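## Task

Press the keyboard keys to sound exactly F3, F#3, F3, C#4, in that order, with nothing else sounding. The keys go from C3 on the player's left up to C5 on the player's right. A key counts only when pushed most of the way down, and it has to rise most of the way before it can count again. Any wrong or extra note, or two notes beginning at once, means failure.

## Robot and tools

Robot: two six-joint FANUC CRX arms, left_arm and right_arm, each carrying a Robotiq 140 mm two-finger gripper with a wrist camera. Joint order in every row and every result list: waist (J1), shoulder (J2), elbow (J3), forearm roll (J4), wrist pitch (J5), wrist roll (J6). Stated ranges in rad: waist ±3.491, shoulder ±3.140, elbow -1.187 to 4.328, forearm roll ±3.316, wrist pitch ±3.140, wrist roll ±3.927. The left gripper's fingers can fold when pushed, especially tip-first against a surface or when holding near the palm; the right gripper's fingers are rigid. For key presses a closed gripper is the safer presser.

Frames: the scene frame has its origin at table height midway between the nominal bases, +z up, +x out over the table, left_arm on the +y side. Calibrated bases: left_arm at (-0.028, +0.378, +0.031) m, right_arm at (+0.010, -0.353, +0.031) m, both nearly unrotated with +z up. Each arm's end_effector_position (m) and end_effector_quat_wxyz are in that arm's own base frame; the fixed camera cam_high and the table use the scene frame. The reported point sits between the closed pads; fingertips extend about 33 mm past it (9 mm when fully open). The gripper's fingers point along its +z axis and close along its y axis. Printed hand poses can be off by a few centimetres.

The 18-number row (one flat list covering both arms, each value in [-1, 1]): left_arm's 6 joint values, then its gripper position, force_limit, speed; then the same 9 for right_arm. Joint values are offsets, not poses: they count from the arm's Joint targets as they stood when the action (or move) began, scaled so 1.0 = 1.983 rad for waist and shoulder, 2.38 rad for elbow, 2.975 rad for the three wrist joints. Sending 0 for all six joints holds an arm at its current targets. Gripper position is absolute: +1 fully open (140 mm), about -0.8 pads touching, -1 closes until blocked. force_limit and speed shape how hard and how fast it closes (speed about 30 mm/s at -1 up to 250 at +1). To leave a gripper unchanged, resend the same three numbers; a 0 is itself a command.

execute_actions(actions, cameras): actions is a list of actions; each action is a table of 1 to 15 rows, each row lasting one 1/30 s step, the last row held to fill 15 steps. Offsets in every row of an action count from that action's starting targets. An action that would push a joint more than 0.010 rad beyond its range is refused for both arms. An empty list just reports state. cameras picks which images come back (omitted or ["all"] for all, [] for none); names are cam_high, cam_left_wrist, cam_right_wrist.

move(target, speed, blend, stop_force, zero, blocking, cameras): target is one 18-number row or a list of up to 15 rows, all offsets counted from the same starting Joint targets. speed is the top joint speed in rad/s, 0.01 to 2, default 0.5, one value or one per target. blend (rad) rounds corners between listed targets. stop_force (N, 12 to 80) ends an arm's path when it feels that much resistance; use it with a low speed for touching keys, and omit it when lifting off. zero resets the force baseline (default true). blocking=false returns early but cannot be combined with stop_force. The result adds a move: line such as done, off_target, moving, held or fault, plus the worst joint error per arm.

wait(seconds 0 to 10) lets time pass holding the last command. stop brakes a running move. zoom_image(camera, region [x0, y0, x1, y1] pixels, at most 504 square) magnifies part of the latest image. read_manual gives licence text only. finished_scene(scene) ends the current scene, giving its number; this is irreversible.

Results: Joint positions, Joint velocities, Joint targets (what the next offsets count from), Tool commands, gripper position_measured (counts: 3 open, 230 pads meeting) and object_status (0 moving, 1 blocked opening, 2 blocked closing, 3 reached target or pads met), Flange force along gripper axes, and warnings like joint sent to its limit, joint command not followed (clearance check between arms), MOTOR HOT, fault lines.

Cautions: arms are stiff; commanding even slightly past a firm contact can trigger a fault stop (10 s). Contact force of 150 N on any part, or torque at a joint's load limit (147 N m for big joints, 36.8 for wrist joints), stops that arm. Press keys slowly and shallowly, lift fully between repeats of the same note, and never let two keys go down together. Keep the arms apart; a hard collision between them can fail the scene. Do not knock anything off the table. Stretching out or holding against an unreachable pose heats motors and can force a long stop. Move smoothly.

Each tool is called after "Call:" as a command line: name --argument value for each argument, lists and objects as JSON in quotes; but a table of rows of numbers goes row by row, as --pt "numbers of a row", without its own name.

## Session

Call:
execute_actions --actions '[]'

Scene clock: 0.00 s.
left_arm: end_effector_position=(+0.1726, -0.0887, +0.1855) position_measured=3 object_status=3 end_effector_quat_wxyz=(-0.485, -0.077, +0.862, +0.130) | right_arm: end_effector_position=(+0.3014, -0.2619, +0.2051) position_measured=3 object_status=3 end_effector_quat_wxyz=(-0.270, -0.416, +0.861, -0.116)
Joint positions: left_arm=[-0.027 0.271 -0.214 -0.148 -2.127 -1.371] | right_arm=[0.016 0.019 -0.327 0.432 -1.643 -0.748]
Joint velocities: within noise
Flange force (N): no reading
Joint targets: left_arm=[-0.027 0.271 -0.214 -0.148 -2.127 -1.371] | right_arm=[0.016 0.019 -0.327 0.432 -1.643 -0.748]
Tool commands: left_gripper/position=+1.0 left_gripper/force_limit=+1.0 left_gripper/speed=+1.0 right_gripper/position=+1.0 right_gripper/force_limit=+1.0 right_gripper/speed=+1.0

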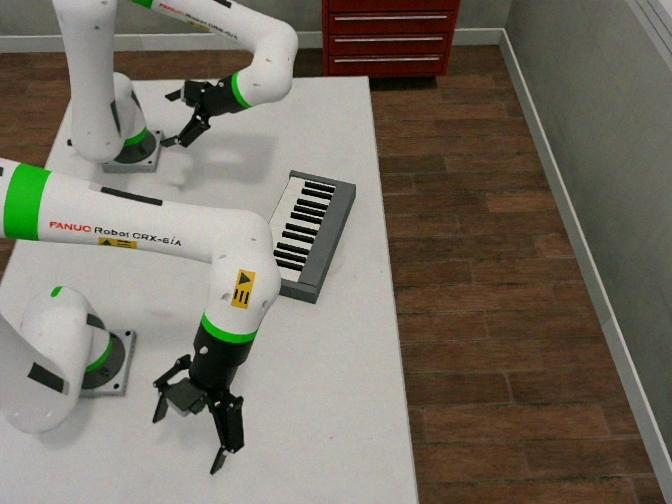

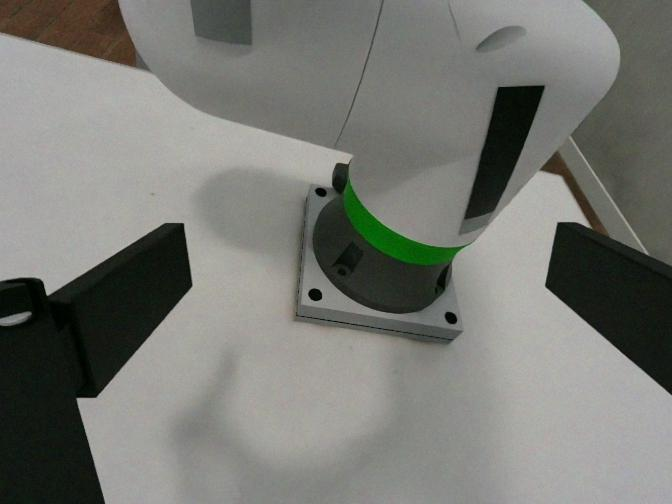

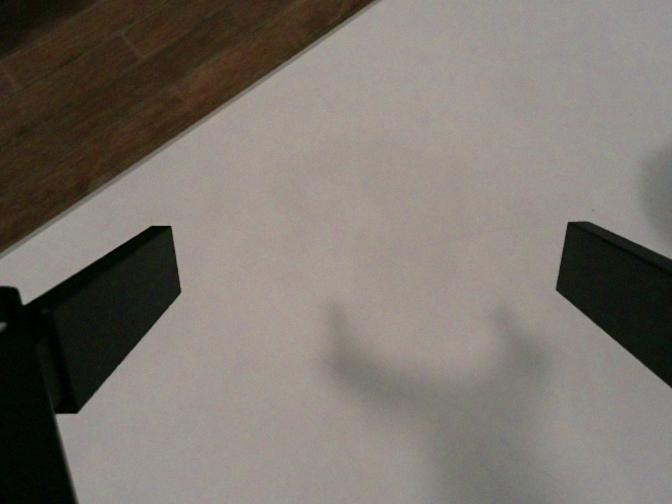

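Call:
zoom_image --camera "cam_high" --region '[250, 160, 370, 310]'

Scaled by 3.360 from the camera's 672x504 image, which has a finer 960x720 frame.

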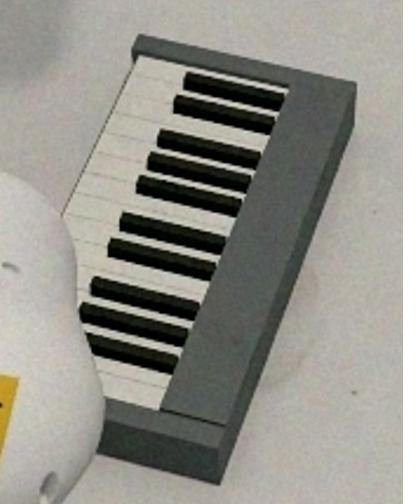

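Call:
move --target '[0.5,0,0,0,0,0,1,1,1,0.4503,0.17,0.3233,-0.1452,-0.0048,0.3671,-1,-1,-1]' --speed 0.7

Scene clock: 6.43 s.
left_arm: end_effector_position=(+0.1687, +0.0959, +0.1855) position_measured=3 object_status=3 end_effector_quat_wxyz=(-0.488, -0.478, +0.721, -0.117) | right_arm: end_effector_position=(+0.4534, +0.3711, +0.2498) position_measured=230 object_status=3 end_effector_quat_wxyz=(+0.000, +0.987, -0.158, +0.000)
Joint positions: left_arm=[0.964 0.271 -0.214 -0.148 -2.127 -1.371] | right_arm=[0.909 0.356 0.442 0 -1.657 0.344]
Flange force (N): left_arm=[2.9 2.4 5.5] | right_arm=[-1.1 -3.0 -1.8]
Joint targets: left_arm=[0.964 0.271 -0.214 -0.148 -2.127 -1.371] | right_arm=[0.909 0.356 0.442 0.000 -1.657 0.344]
move: done
camera_calibration:
cam_left_wrist: T_world_to_cam=[[-0.805741, 0.517004, 0.288942, 0.0441164], [0.266975, 0.752529, -0.602017, -0.00255144], [-0.528683, -0.40793, -0.744371, 0.408766], [0, 0, 0, 1]]
cam_right_wrist: T_world_to_cam=[[-0.327321, -0.944812, -0.0138358, 0.514015], [-0.890027, 0.303357, 0.340334, 0.211038], [-0.317354, 0.123713, -0.940203, 0.478999], [0, 0, 0, 1]]

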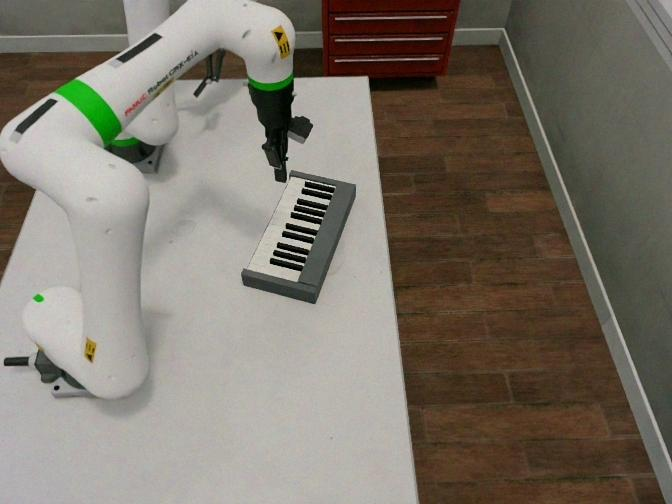

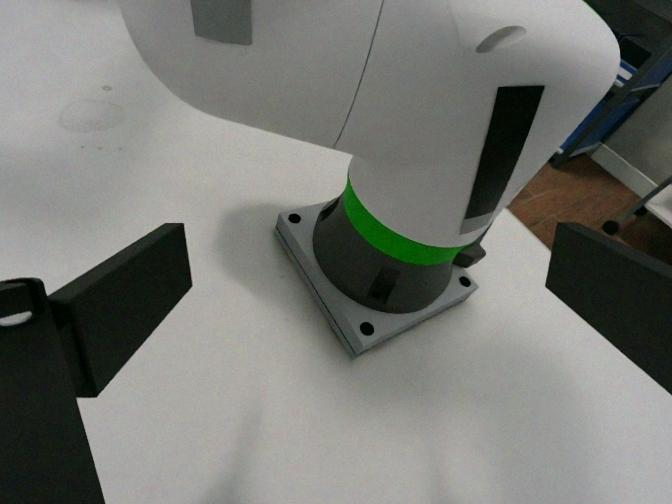

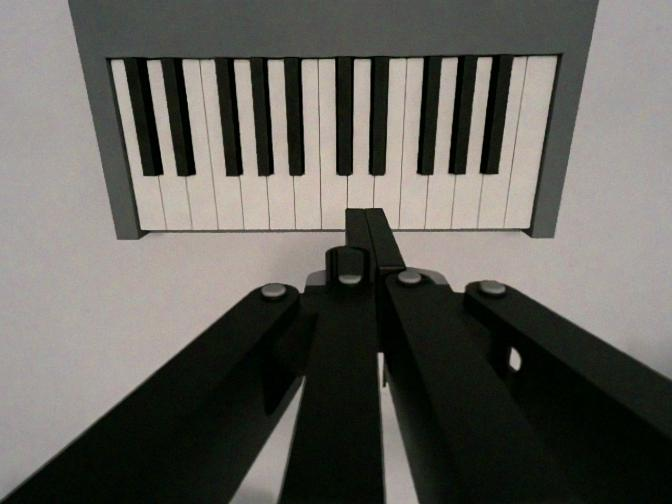

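Call:
zoom_image --camera "cam_right_wrist" --region '[100, 40, 400, 265]'

Scaled by 1.680 from the camera's 672x504 image, which has a finer 960x720 frame.

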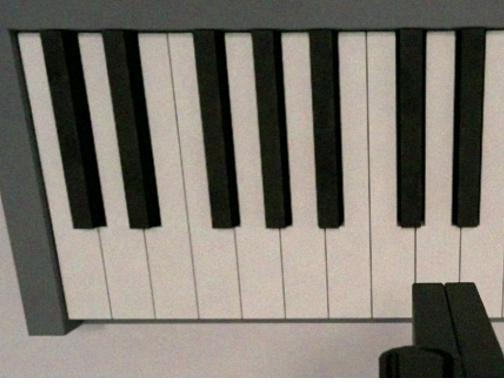

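Call:
move --target '[0,0,0,0,0,0,1,1,1,0.0504,0.1252,-0.0114,0,0.0926,-0.0356,-1,-1,-1]' --speed 0.3 --cameras '["cam_high","cam_right_wrist"]'

Call:
zoom_image --camera "cam_right_wrist" --region '[200, 50, 500, 275]'

Scene clock: 9.17 s.
left_arm: end_effector_position=(+0.1687, +0.0959, +0.1855) position_measured=3 object_status=3 end_effector_quat_wxyz=(-0.488, -0.478, +0.721, -0.117) | right_arm: end_effector_position=(+0.4588, +0.4856, +0.0850) position_measured=230 object_status=3 end_effector_quat_wxyz=(+0.000, +0.987, -0.161, +0.000)
Joint positions: left_arm=[0.964 0.271 -0.214 -0.148 -2.127 -1.371] | right_arm=[1.009 0.604 0.415 -0.001 -1.382 0.238]
Flange force (N): left_arm=[2.0 2.3 4.7] | right_arm=[-1.2 -1.6 -1.2]
Joint targets: left_arm=[0.964 0.271 -0.214 -0.148 -2.127 -1.371] | right_arm=[1.009 0.604 0.415 0.000 -1.382 0.238]
move: done
camera_calibration:
cam_right_wrist: T_world_to_cam=[[-0.333082, -0.942795, -0.013931, 0.623373], [-0.888145, 0.308745, 0.340406, 0.233715], [-0.316632, 0.125756, -0.940175, 0.31031], [0, 0, 0, 1]]
Images, in order: cam_high, cam_right_wrist.

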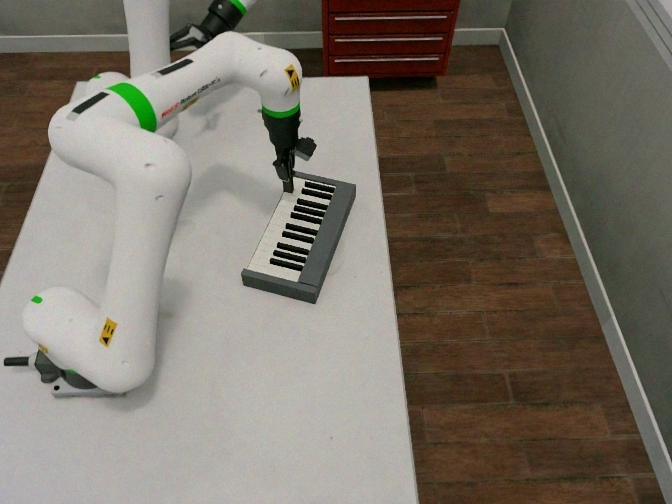

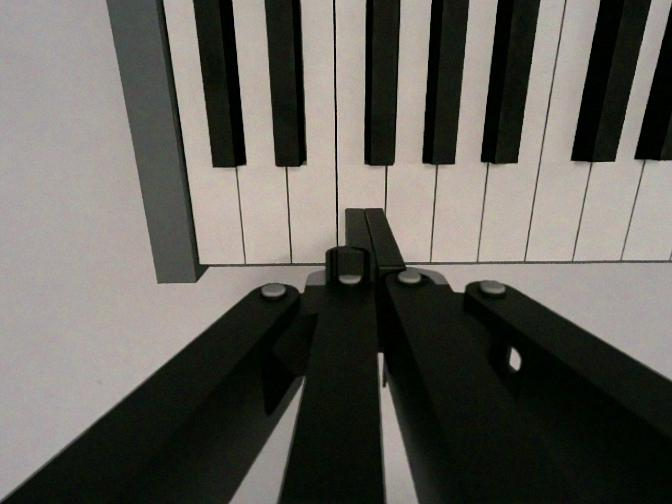

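Scaled by 1.680 from the camera's 672x504 image, which has a finer 960x720 frame.

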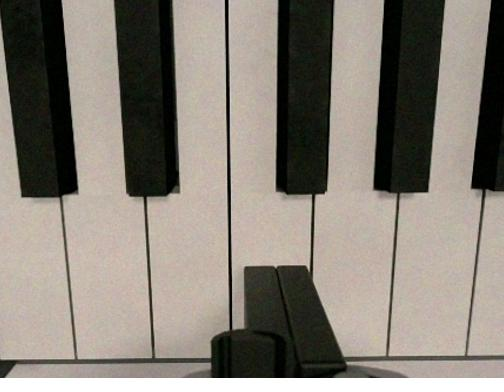

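Call:
move --target '[0,0,0,0,0,0,1,1,1,0,0.00434,-0.00882,0,0.00995,0,-1,-1,-1]' --speed 0.05 --cameras '["cam_high","cam_right_wrist"]'

Call:
zoom_image --camera "cam_right_wrist" --region '[200, 50, 500, 275]'

Call:
zoom_image --camera "cam_high" --region '[250, 110, 370, 230]'

Scene clock: 10.70 s.
left_arm: end_effector_position=(+0.1687, +0.0959, +0.1855) position_measured=3 object_status=3 end_effector_quat_wxyz=(-0.488, -0.478, +0.721, -0.117) | right_arm: end_effector_position=(+0.4590, +0.4859, +0.0705) position_measured=230 object_status=3 end_effector_quat_wxyz=(+0.000, +0.987, -0.161, +0.000)
Joint positions: left_arm=[0.964 0.271 -0.214 -0.148 -2.127 -1.371] | right_arm=[1.009 0.613 0.394 0 -1.352 0.238]
Flange force (N): left_arm=[2.8 3.0 4.7] | right_arm=[-0.6 -3.4 -1.6]
Joint targets: left_arm=[0.964 0.271 -0.214 -0.148 -2.127 -1.371] | right_arm=[1.009 0.613 0.394 0.000 -1.352 0.238]
move: done
camera_calibration:
cam_right_wrist: T_world_to_cam=[[-0.333057, -0.942805, -0.013847, 0.623461], [-0.888174, 0.308759, 0.340317, 0.238752], [-0.316577, 0.125643, -0.940209, 0.296735], [0, 0, 0, 1]]
Images, in order: cam_high, cam_right_wrist.

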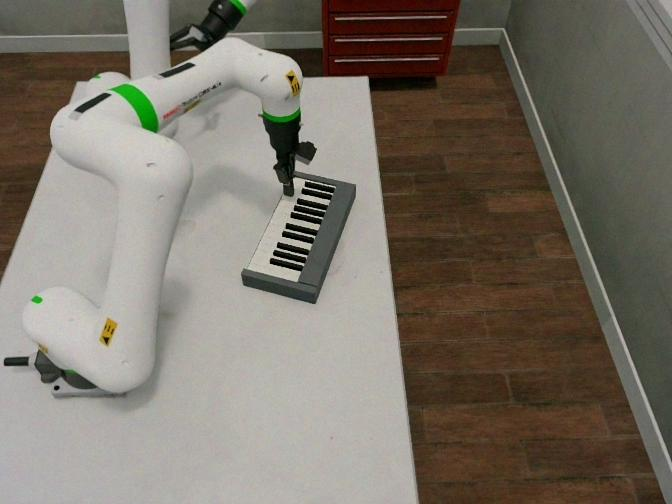

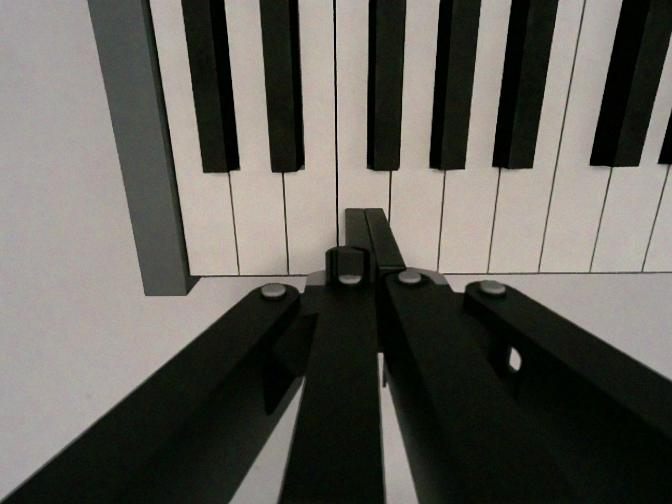

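Scaled by 1.680 from the camera's 672x504 image, which has a finer 960x720 frame.

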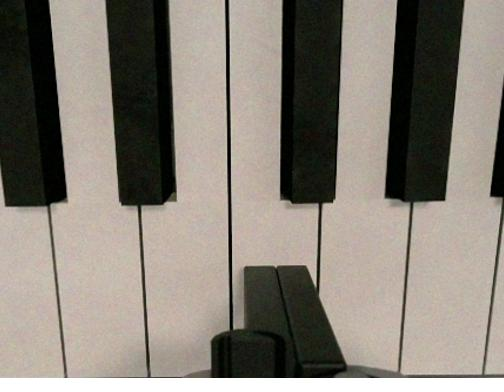

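Scaled by 4.200 from the camera's 672x504 image, which has a finer 960x720 frame.

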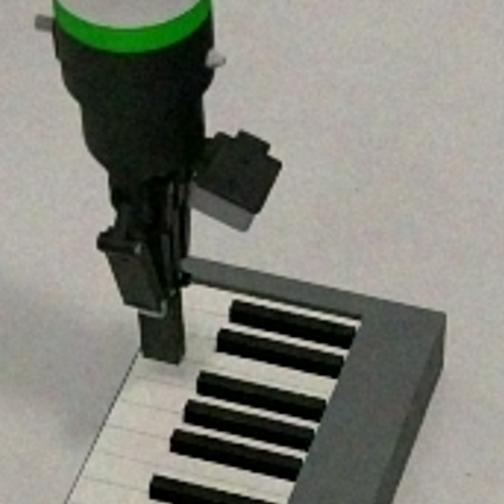

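Call:
move --target '[0,0,0,0,0,0,1,1,1,0,0.0065,-0.01324,0,0.01492,0,-1,-1,-1]' --speed 0.02 --stop_force 12 --cameras '["cam_high","cam_right_wrist"]'

Call:
zoom_image --camera "cam_high" --region '[250, 110, 370, 230]'

Call:
zoom_image --camera "cam_right_wrist" --region '[200, 50, 500, 275]'

Scene clock: 13.80 s.
left_arm: end_effector_position=(+0.1687, +0.0959, +0.1855) position_measured=3 object_status=3 end_effector_quat_wxyz=(-0.488, -0.478, +0.721, -0.117) | right_arm: end_effector_position=(+0.4589, +0.4857, +0.0489) position_measured=230 object_status=3 end_effector_quat_wxyz=(+0.000, +0.987, -0.161, +0.000)
Joint positions: left_arm=[0.964 0.271 -0.214 -0.148 -2.127 -1.371] | right_arm=[1.009 0.626 0.363 0 -1.308 0.238]
Flange force (N): left_arm=[2.3 1.9 4.7] | right_arm=[-1.5 -3.6 -2.2]
Joint targets: left_arm=[0.964 0.271 -0.214 -0.148 -2.127 -1.371] | right_arm=[1.009 0.626 0.363 0.000 -1.308 0.238]
move: done
camera_calibration:
cam_right_wrist: T_world_to_cam=[[-0.333078, -0.942798, -0.0138181, 0.622912], [-0.888157, 0.308786, 0.340336, 0.246034], [-0.316602, 0.125631, -0.940202, 0.27639], [0, 0, 0, 1]]
Images, in order: cam_high, cam_right_wrist.

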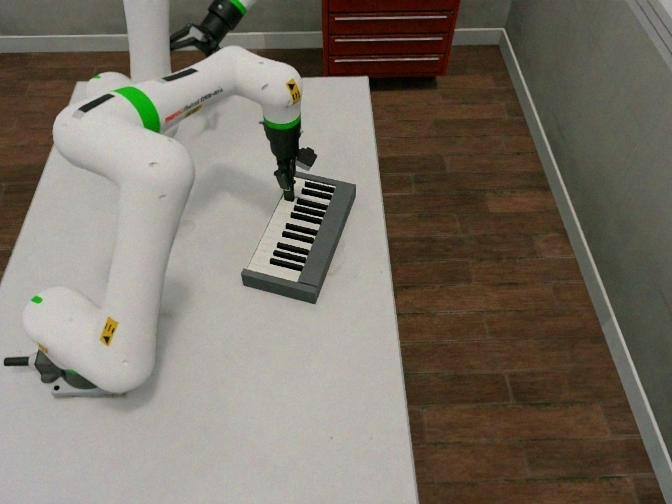

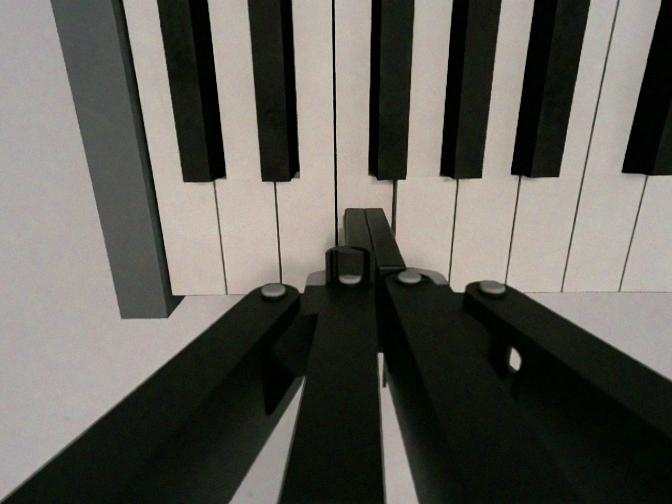

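Scaled by 4.200 from the camera's 672x504 image, which has a finer 960x720 frame.

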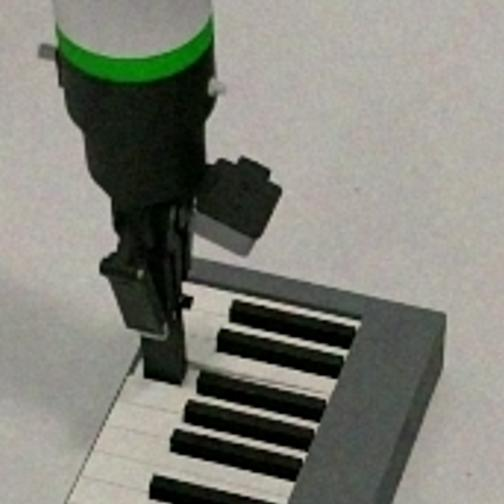

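Scaled by 1.680 from the camera's 672x504 image, which has a finer 960x720 frame.

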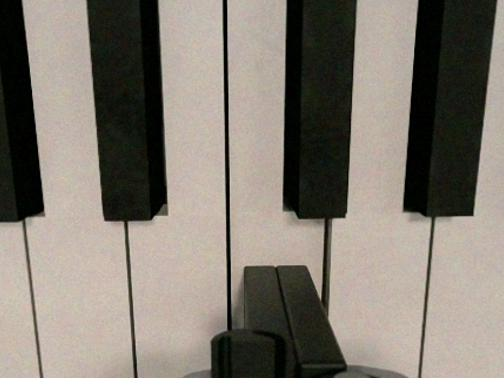

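Call:
move --target '[0,0,0,0,0,0,1,1,1,0,0.0031,-0.0064,0,0.0072,0,-1,-1,-1]' --speed 0.02 --stop_force 12 --cameras '["cam_high","cam_right_wrist"]'

Call:
zoom_image --camera "cam_high" --region '[250, 110, 370, 230]'

Call:
zoom_image --camera "cam_right_wrist" --region '[200, 50, 500, 275]'

Scene clock: 14.83 s.
left_arm: end_effector_position=(+0.1687, +0.0959, +0.1855) position_measured=3 object_status=3 end_effector_quat_wxyz=(-0.488, -0.478, +0.721, -0.117) | right_arm: end_effector_position=(+0.4589, +0.4856, +0.0470) position_measured=230 object_status=3 end_effector_quat_wxyz=(+0.000, +0.987, -0.161, +0.000)
Joint positions: left_arm=[0.964 0.271 -0.214 -0.148 -2.127 -1.371] | right_arm=[1.009 0.627 0.36 0 -1.303 0.238]
Flange force (N): left_arm=[2.4 2.2 5.2] | right_arm=[-5.2 -0.5 -21.4]
Joint targets: left_arm=[0.964 0.271 -0.214 -0.148 -2.127 -1.371] | right_arm=[1.009 0.627 0.360 0.000 -1.303 0.238]
move: contact (right_arm); right_arm: the wrist pitch is farthest, 0.017 rad from its target
camera_calibration:
cam_right_wrist: T_world_to_cam=[[-0.333069, -0.942798, -0.0140674, 0.622876], [-0.888206, 0.308705, 0.340282, 0.246735], [-0.316474, 0.125832, -0.940218, 0.274446], [0, 0, 0, 1]]
Images, in order: cam_high, cam_right_wrist.

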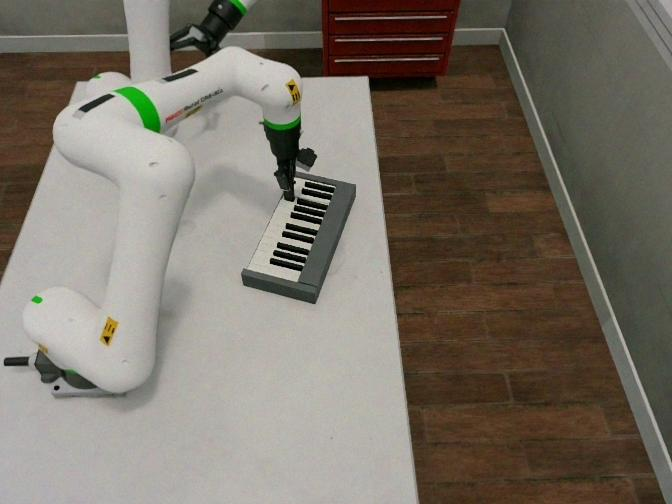

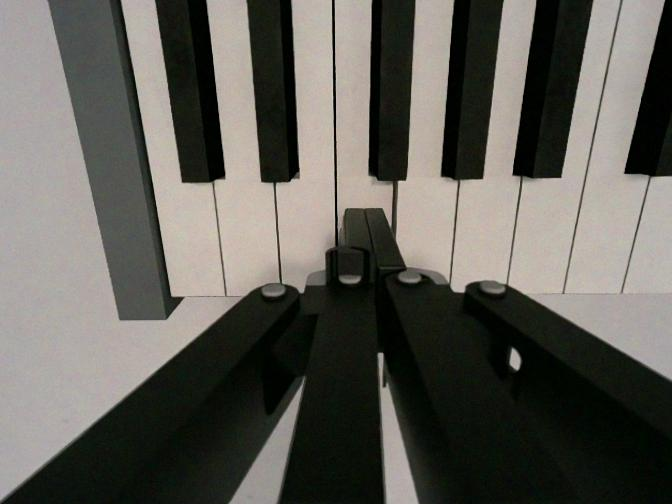

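Scaled by 4.200 from the camera's 672x504 image, which has a finer 960x720 frame.

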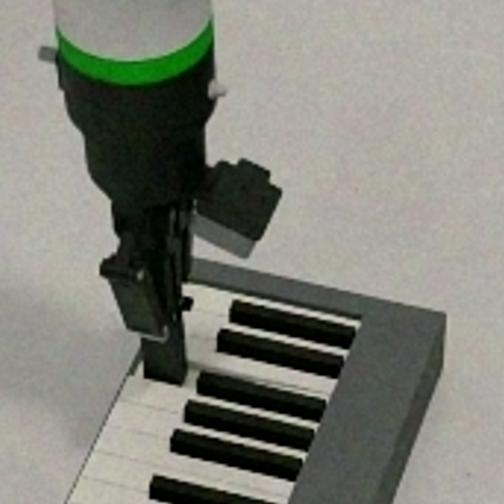

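Scaled by 1.680 from the camera's 672x504 image, which has a finer 960x720 frame.

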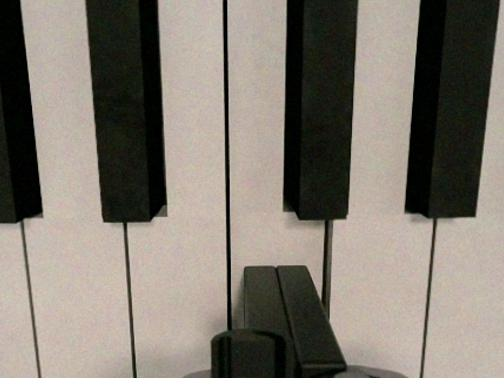

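Call:
move --pt "0 0 0 0 0 0 1 1 1 0 -0.0125 0.0267 0 -0.03 0 -1 -1 -1" --pt "0 0 0 0 0 0 1 1 1 -0.0358 0.0064 0.0511 0 -0.0368 0.0239 -1 -1 -1" --speed 0.15 --cameras '["cam_high","cam_right_wrist"]'

Call:
zoom_image --camera "cam_high" --region '[250, 110, 370, 230]'

Call:
zoom_image --camera "cam_right_wrist" --region '[200, 50, 500, 275]'

Scene clock: 17.13 s.
left_arm: end_effector_position=(+0.1687, +0.0959, +0.1855) position_measured=3 object_status=3 end_effector_quat_wxyz=(-0.488, -0.478, +0.721, -0.117) | right_arm: end_effector_position=(+0.5003, +0.4631, +0.0897) position_measured=230 object_status=3 end_effector_quat_wxyz=(+0.000, +0.987, -0.161, +0.000)
Joint positions: left_arm=[0.964 0.271 -0.214 -0.148 -2.127 -1.371] | right_arm=[0.938 0.64 0.481 0 -1.413 0.309]
Flange force (N): left_arm=[3.3 2.4 5.1] | right_arm=[-0.1 -2.8 -1.2]
Joint targets: left_arm=[0.964 0.271 -0.214 -0.148 -2.127 -1.371] | right_arm=[0.938 0.640 0.481 0.000 -1.413 0.309]
move: done
camera_calibration:
cam_right_wrist: T_world_to_cam=[[-0.332916, -0.942859, -0.0135446, 0.61592], [-0.888153, 0.308709, 0.340417, 0.275967], [-0.316784, 0.12536, -0.940177, 0.330917], [0, 0, 0, 1]]
Images, in order: cam_high, cam_right_wrist.

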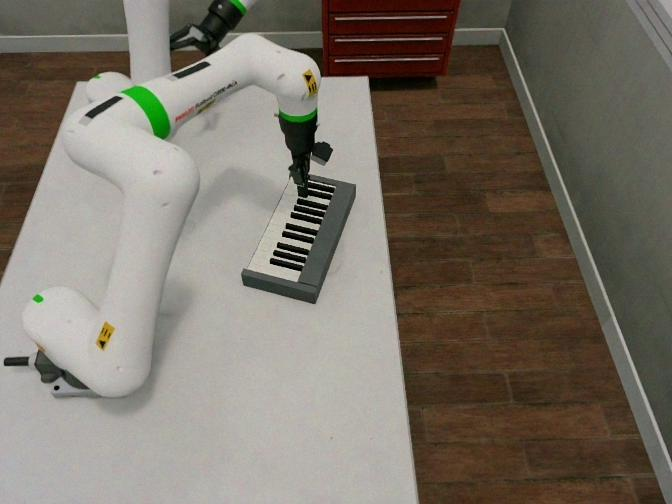

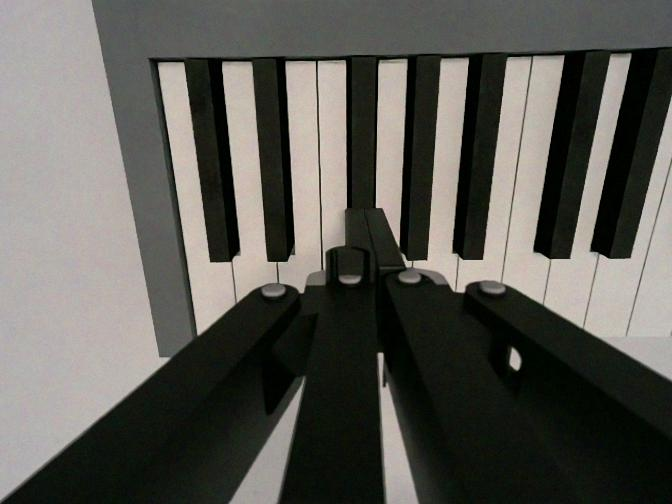

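Scaled by 4.200 from the camera's 672x504 image, which has a finer 960x720 frame.

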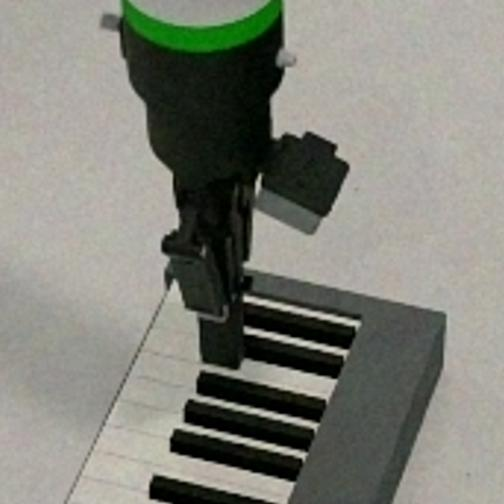

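Scaled by 1.680 from the camera's 672x504 image, which has a finer 960x720 frame.

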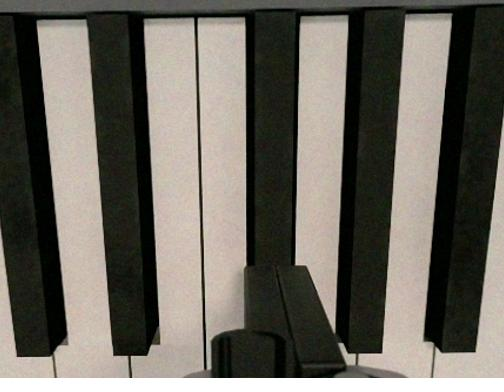

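Call:
move --target '[0,0,0,0,0,0,1,1,1,0,0.0106,-0.0255,0,0.0275,0,-1,-1,-1]' --speed 0.025 --stop_force 12 --cameras '["cam_high","cam_right_wrist"]'

Call:
zoom_image --camera "cam_high" --region '[250, 110, 370, 230]'

Call:
zoom_image --camera "cam_right_wrist" --region '[200, 50, 500, 275]'

Scene clock: 21.17 s.
left_arm: end_effector_position=(+0.1687, +0.0959, +0.1855) position_measured=3 object_status=3 end_effector_quat_wxyz=(-0.488, -0.478, +0.721, -0.117) | right_arm: end_effector_position=(+0.5006, +0.4633, +0.0624) position_measured=230 object_status=3 end_effector_quat_wxyz=(+0.000, +0.987, -0.161, +0.000)
Joint positions: left_arm=[0.964 0.271 -0.214 -0.148 -2.127 -1.371] | right_arm=[0.938 0.654 0.44 0 -1.356 0.309]
Flange force (N): left_arm=[2.6 1.7 4.8] | right_arm=[-6.0 -0.1 -19.9]
Joint targets: left_arm=[0.964 0.271 -0.214 -0.148 -2.127 -1.371] | right_arm=[0.938 0.654 0.440 0.000 -1.356 0.309]
move: contact (right_arm); right_arm: the wrist pitch is farthest, 0.025 rad from its target
camera_calibration:
cam_right_wrist: T_world_to_cam=[[-0.332965, -0.942839, -0.0137657, 0.61586], [-0.888184, 0.308694, 0.340349, 0.285418], [-0.316644, 0.125551, -0.940199, 0.305105], [0, 0, 0, 1]]
Images, in order: cam_high, cam_right_wrist.

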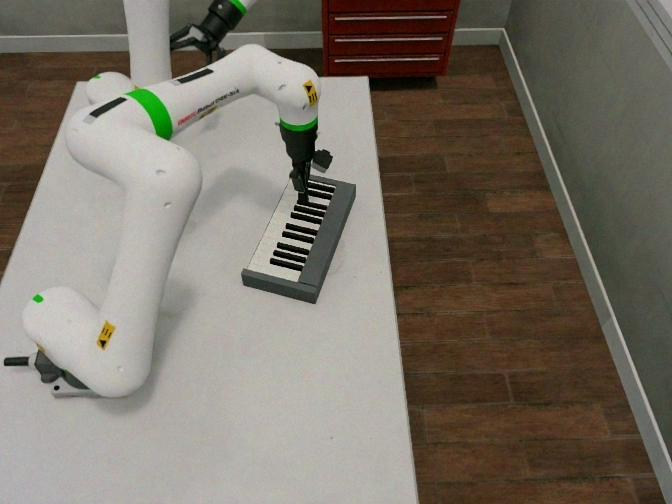

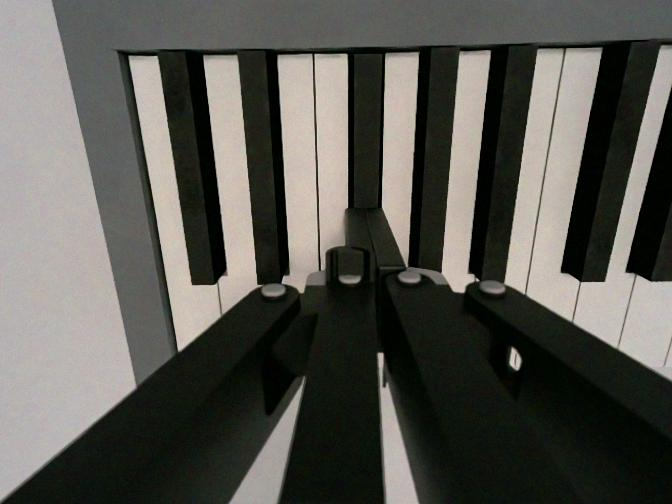

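Scaled by 4.200 from the camera's 672x504 image, which has a finer 960x720 frame.

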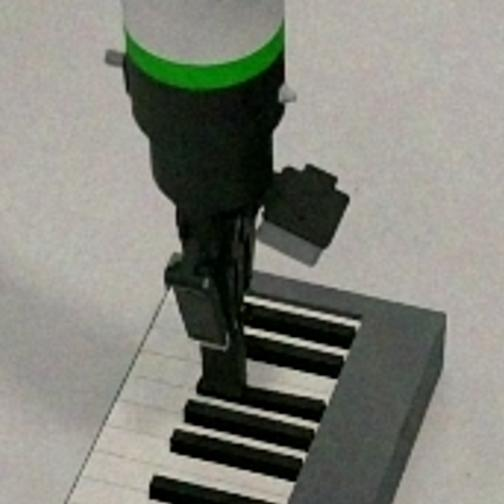

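Scaled by 1.680 from the camera's 672x504 image, which has a finer 960x720 frame.

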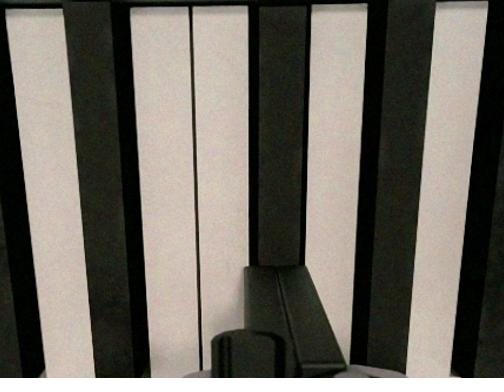

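Call:
move --pt "0 0 0 0 0 0 1 1 1 0 -0.0071 0.0174 0 -0.019 0 -1 -1 -1" --pt "0 0 0 0 0 0 1 1 1 0.0358 -0.025 -0.0103 0 -0.0087 -0.0239 -1 -1 -1" --speed 0.15 --cameras '["cam_right_wrist"]'

Call:
move --target '[0,0,0,0,0,0,1,1,1,0,0.013,-0.0255,0,0.029,0,-1,-1,-1]' --speed 0.025 --stop_force 12 --cameras '["cam_right_wrist"]'

Scene clock: 22.83 s.
left_arm: end_effector_position=(+0.1687, +0.0959, +0.1855) position_measured=3 object_status=3 end_effector_quat_wxyz=(-0.488, -0.478, +0.721, -0.117) | right_arm: end_effector_position=(+0.4587, +0.4853, +0.0849) position_measured=230 object_status=3 end_effector_quat_wxyz=(+0.000, +0.987, -0.161, +0.000)
Joint positions: left_arm=[0.964 0.271 -0.214 -0.148 -2.127 -1.371] | right_arm=[1.009 0.604 0.415 0 -1.382 0.238]
Flange force (N): left_arm=[2.5 1.8 4.1] | right_arm=[-1.0 -3.9 -1.3]
Joint targets: left_arm=[0.964 0.271 -0.214 -0.148 -2.127 -1.371] | right_arm=[1.009 0.604 0.415 0.000 -1.382 0.238]
move: done
camera_calibration:
cam_right_wrist: T_world_to_cam=[[-0.333082, -0.942809, -0.0129262, 0.62294], [-0.887989, 0.309046, 0.340537, 0.23351], [-0.317066, 0.124905, -0.940142, 0.310775], [0, 0, 0, 1]]
Images, in order: cam_right_wrist.

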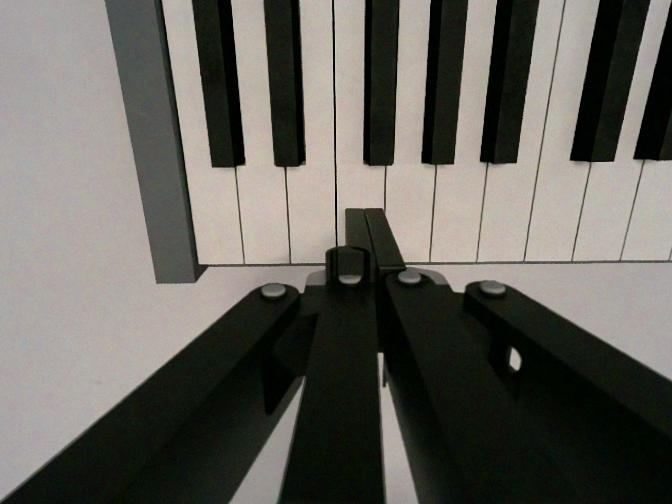

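Scene clock: 26.53 s.
left_arm: end_effector_position=(+0.1687, +0.0959, +0.1855) position_measured=3 object_status=3 end_effector_quat_wxyz=(-0.488, -0.478, +0.721, -0.117) | right_arm: end_effector_position=(+0.4588, +0.4855, +0.0471) position_measured=230 object_status=3 end_effector_quat_wxyz=(+0.000, +0.987, -0.161, +0.000)
Joint positions: left_arm=[0.964 0.271 -0.214 -0.148 -2.127 -1.371] | right_arm=[1.009 0.627 0.361 0 -1.305 0.238]
Flange force (N): left_arm=[2.2 1.9 4.7] | right_arm=[-3.9 -1.1 -19.7]
Joint targets: left_arm=[0.964 0.271 -0.214 -0.148 -2.127 -1.371] | right_arm=[1.009 0.627 0.361 0.000 -1.305 0.238]
move: contact (right_arm)
camera_calibration:
cam_right_wrist: T_world_to_cam=[[-0.333065, -0.942814, -0.0129833, 0.62264], [-0.888008, 0.309015, 0.340517, 0.246402], [-0.317032, 0.124944, -0.940149, 0.275202], [0, 0, 0, 1]]
Images, in order: cam_right_wrist.

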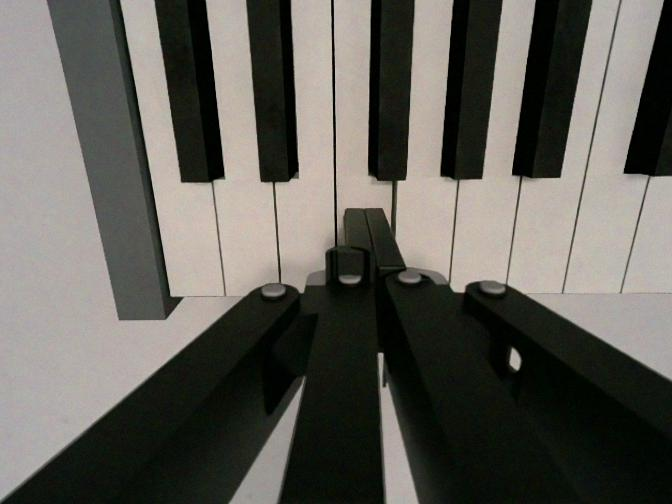

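Call:
move --pt "0 0 0 0 0 0 1 1 1 0 -0.0125 0.0263 0 -0.0293 0 -1 -1 -1" --pt "0 0 0 0 0 0 1 1 1 -0.06 -0.0991 -0.0805 0 -0.0015 0.0401 -1 -1 -1" --speed 0.15 --cameras '["cam_high","cam_right_wrist"]'

Call:
zoom_image --camera "cam_right_wrist" --region '[200, 50, 500, 275]'

Scene clock: 29.57 s.
left_arm: end_effector_position=(+0.1687, +0.0959, +0.1855) position_measured=3 object_status=3 end_effector_quat_wxyz=(-0.488, -0.478, +0.721, -0.117) | right_arm: end_effector_position=(+0.4699, +0.3742, +0.0897) position_measured=230 object_status=3 end_effector_quat_wxyz=(+0.000, +0.987, -0.161, +0.000)
Joint positions: left_arm=[0.964 0.271 -0.214 -0.148 -2.127 -1.371] | right_arm=[0.89 0.431 0.169 0 -1.309 0.357]
Flange force (N): left_arm=[2.4 2.9 5.5] | right_arm=[-1.9 -2.0 -1.5]
Joint targets: left_arm=[0.964 0.271 -0.214 -0.148 -2.127 -1.371] | right_arm=[0.890 0.431 0.169 0.000 -1.309 0.357]
move: done
camera_calibration:
cam_right_wrist: T_world_to_cam=[[-0.332779, -0.942908, -0.0134927, 0.521918], [-0.888186, 0.308595, 0.340435, 0.276419], [-0.316835, 0.125274, -0.940171, 0.332541], [0, 0, 0, 1]]
Images, in order: cam_high, cam_right_wrist.

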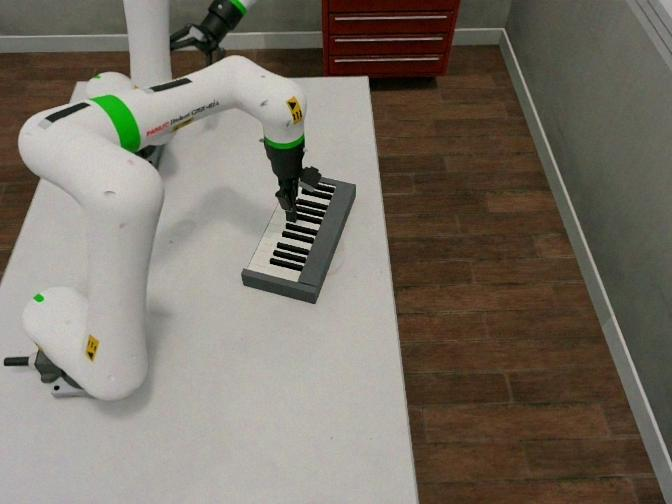

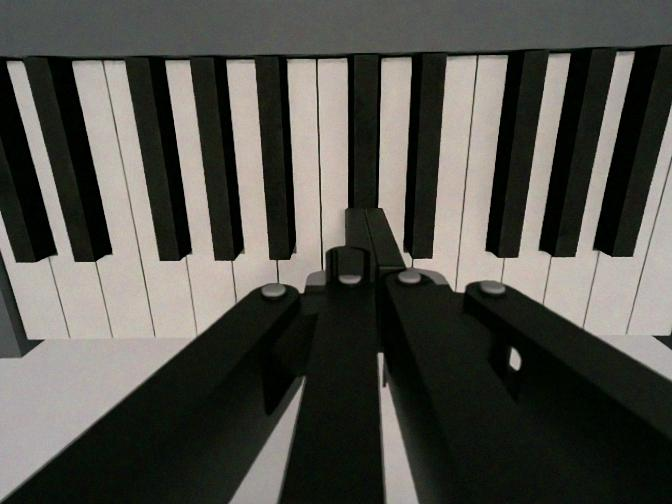

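Scaled by 1.680 from the camera's 672x504 image, which has a finer 960x720 frame.

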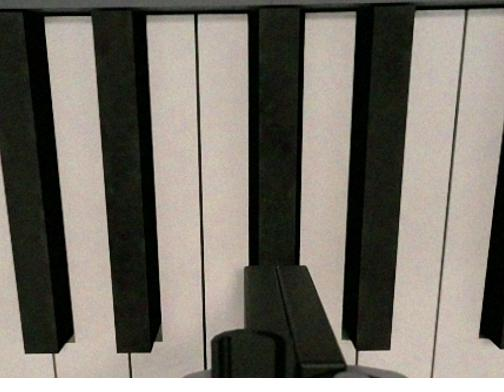

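Call:
move --target '[0,0,0,0,0,0,1,1,1,0,0.0129,-0.0206,0,0.025,0,-1,-1,-1]' --speed 0.025 --stop_force 12 --cameras '["cam_high","cam_right_wrist"]'

Call:
zoom_image --camera "cam_right_wrist" --region '[200, 50, 500, 275]'

Call:
move --target '[0,0,0,0,0,0,1,1,1,0,-0.0129,0.0206,0,-0.025,0,-1,-1,-1]' --speed 0.1

Call:
finished_scene --scene 1

Scene clock: 32.87 s.
left_arm: end_effector_position=(+0.1687, +0.0959, +0.1855) position_measured=3 object_status=3 end_effector_quat_wxyz=(-0.488, -0.478, +0.721, -0.117) | right_arm: end_effector_position=(+0.4700, +0.3743, +0.0620) position_measured=230 object_status=3 end_effector_quat_wxyz=(+0.000, +0.987, -0.161, +0.000)
Joint positions: left_arm=[0.964 0.271 -0.214 -0.148 -2.127 -1.371] | right_arm=[0.89 0.451 0.13 0 -1.251 0.357]
Flange force (N): left_arm=[3.4 2.5 5.1] | right_arm=[-7.4 0.5 -22.9]
Joint targets: left_arm=[0.964 0.271 -0.214 -0.148 -2.127 -1.371] | right_arm=[0.890 0.451 0.130 0.000 -1.251 0.357]
move: contact (right_arm); right_arm: the wrist pitch is farthest, 0.016 rad from its target
camera_calibration:
cam_right_wrist: T_world_to_cam=[[-0.332815, -0.942896, -0.013491, 0.521709], [-0.888176, 0.308629, 0.340428, 0.285906], [-0.316824, 0.125282, -0.940174, 0.306505], [0, 0, 0, 1]]
Images, in order: cam_high, cam_right_wrist.

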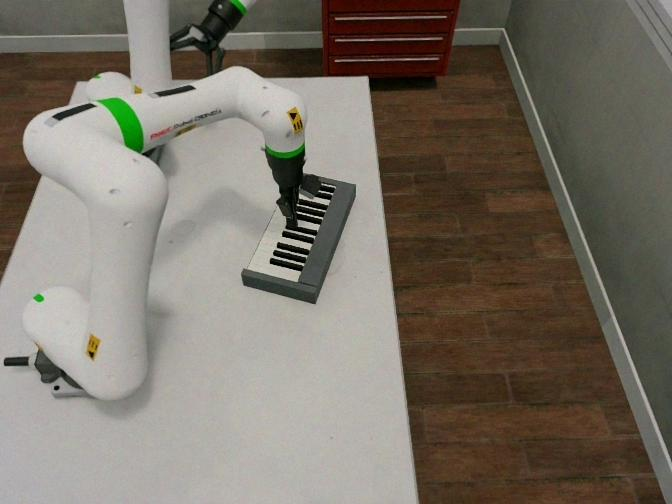

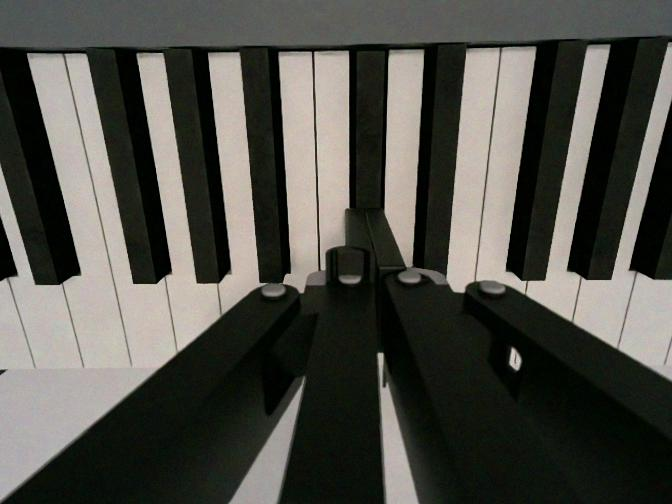

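Scaled by 1.680 from the camera's 672x504 image, which has a finer 960x720 frame.

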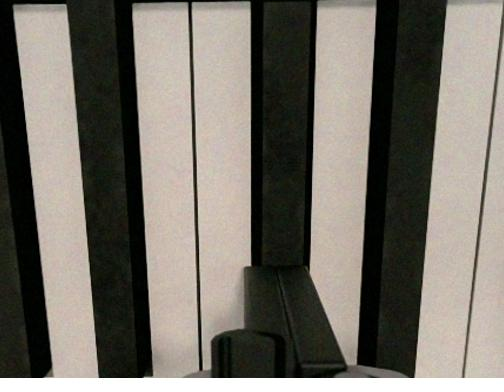

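Scene clock: 33.93 s.
left_arm: end_effector_position=(+0.1687, +0.0959, +0.1855) position_measured=3 object_status=3 end_effector_quat_wxyz=(-0.488, -0.478, +0.721, -0.117) | right_arm: end_effector_position=(+0.4697, +0.3739, +0.0973) position_measured=230 object_status=3 end_effector_quat_wxyz=(+0.000, +0.987, -0.161, +0.000)
Joint positions: left_arm=[0.964 0.271 -0.214 -0.148 -2.127 -1.371] | right_arm=[0.89 0.425 0.179 0 -1.325 0.357]
Flange force (N): left_arm=[2.2 2.9 4.2] | right_arm=[-1.3 -2.2 -1.2]
Joint targets: left_arm=[0.964 0.271 -0.214 -0.148 -2.127 -1.371] | right_arm=[0.890 0.425 0.180 0.000 -1.325 0.357]
move: done
camera_calibration:
cam_left_wrist: T_world_to_cam=[[-0.805741, 0.517005, 0.288943, 0.0441159], [0.266974, 0.752528, -0.602019, -0.00255109], [-0.528684, -0.407931, -0.744369, 0.408766], [0, 0, 0, 1]]
cam_right_wrist: T_world_to_cam=[[-0.332784, -0.942904, -0.0136807, 0.52176], [-0.888226, 0.308548, 0.340373, 0.273821], [-0.316718, 0.125422, -0.940191, 0.339481], [0, 0, 0, 1]]

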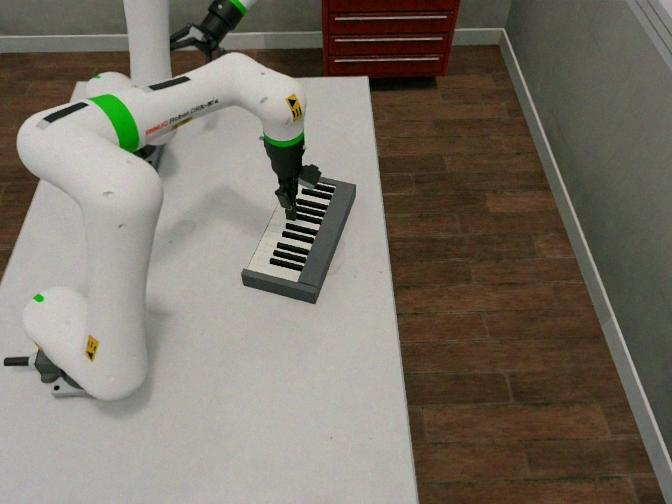

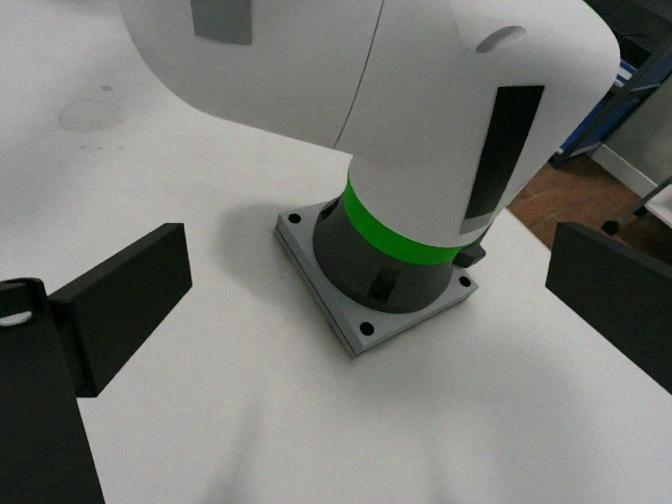

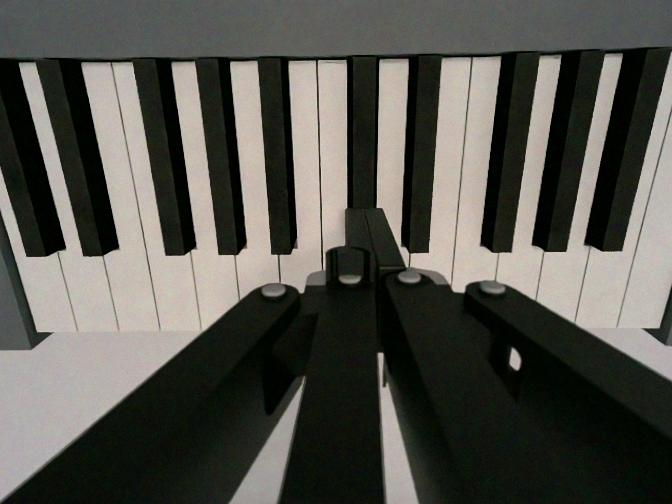

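The scene is finished: the task was done.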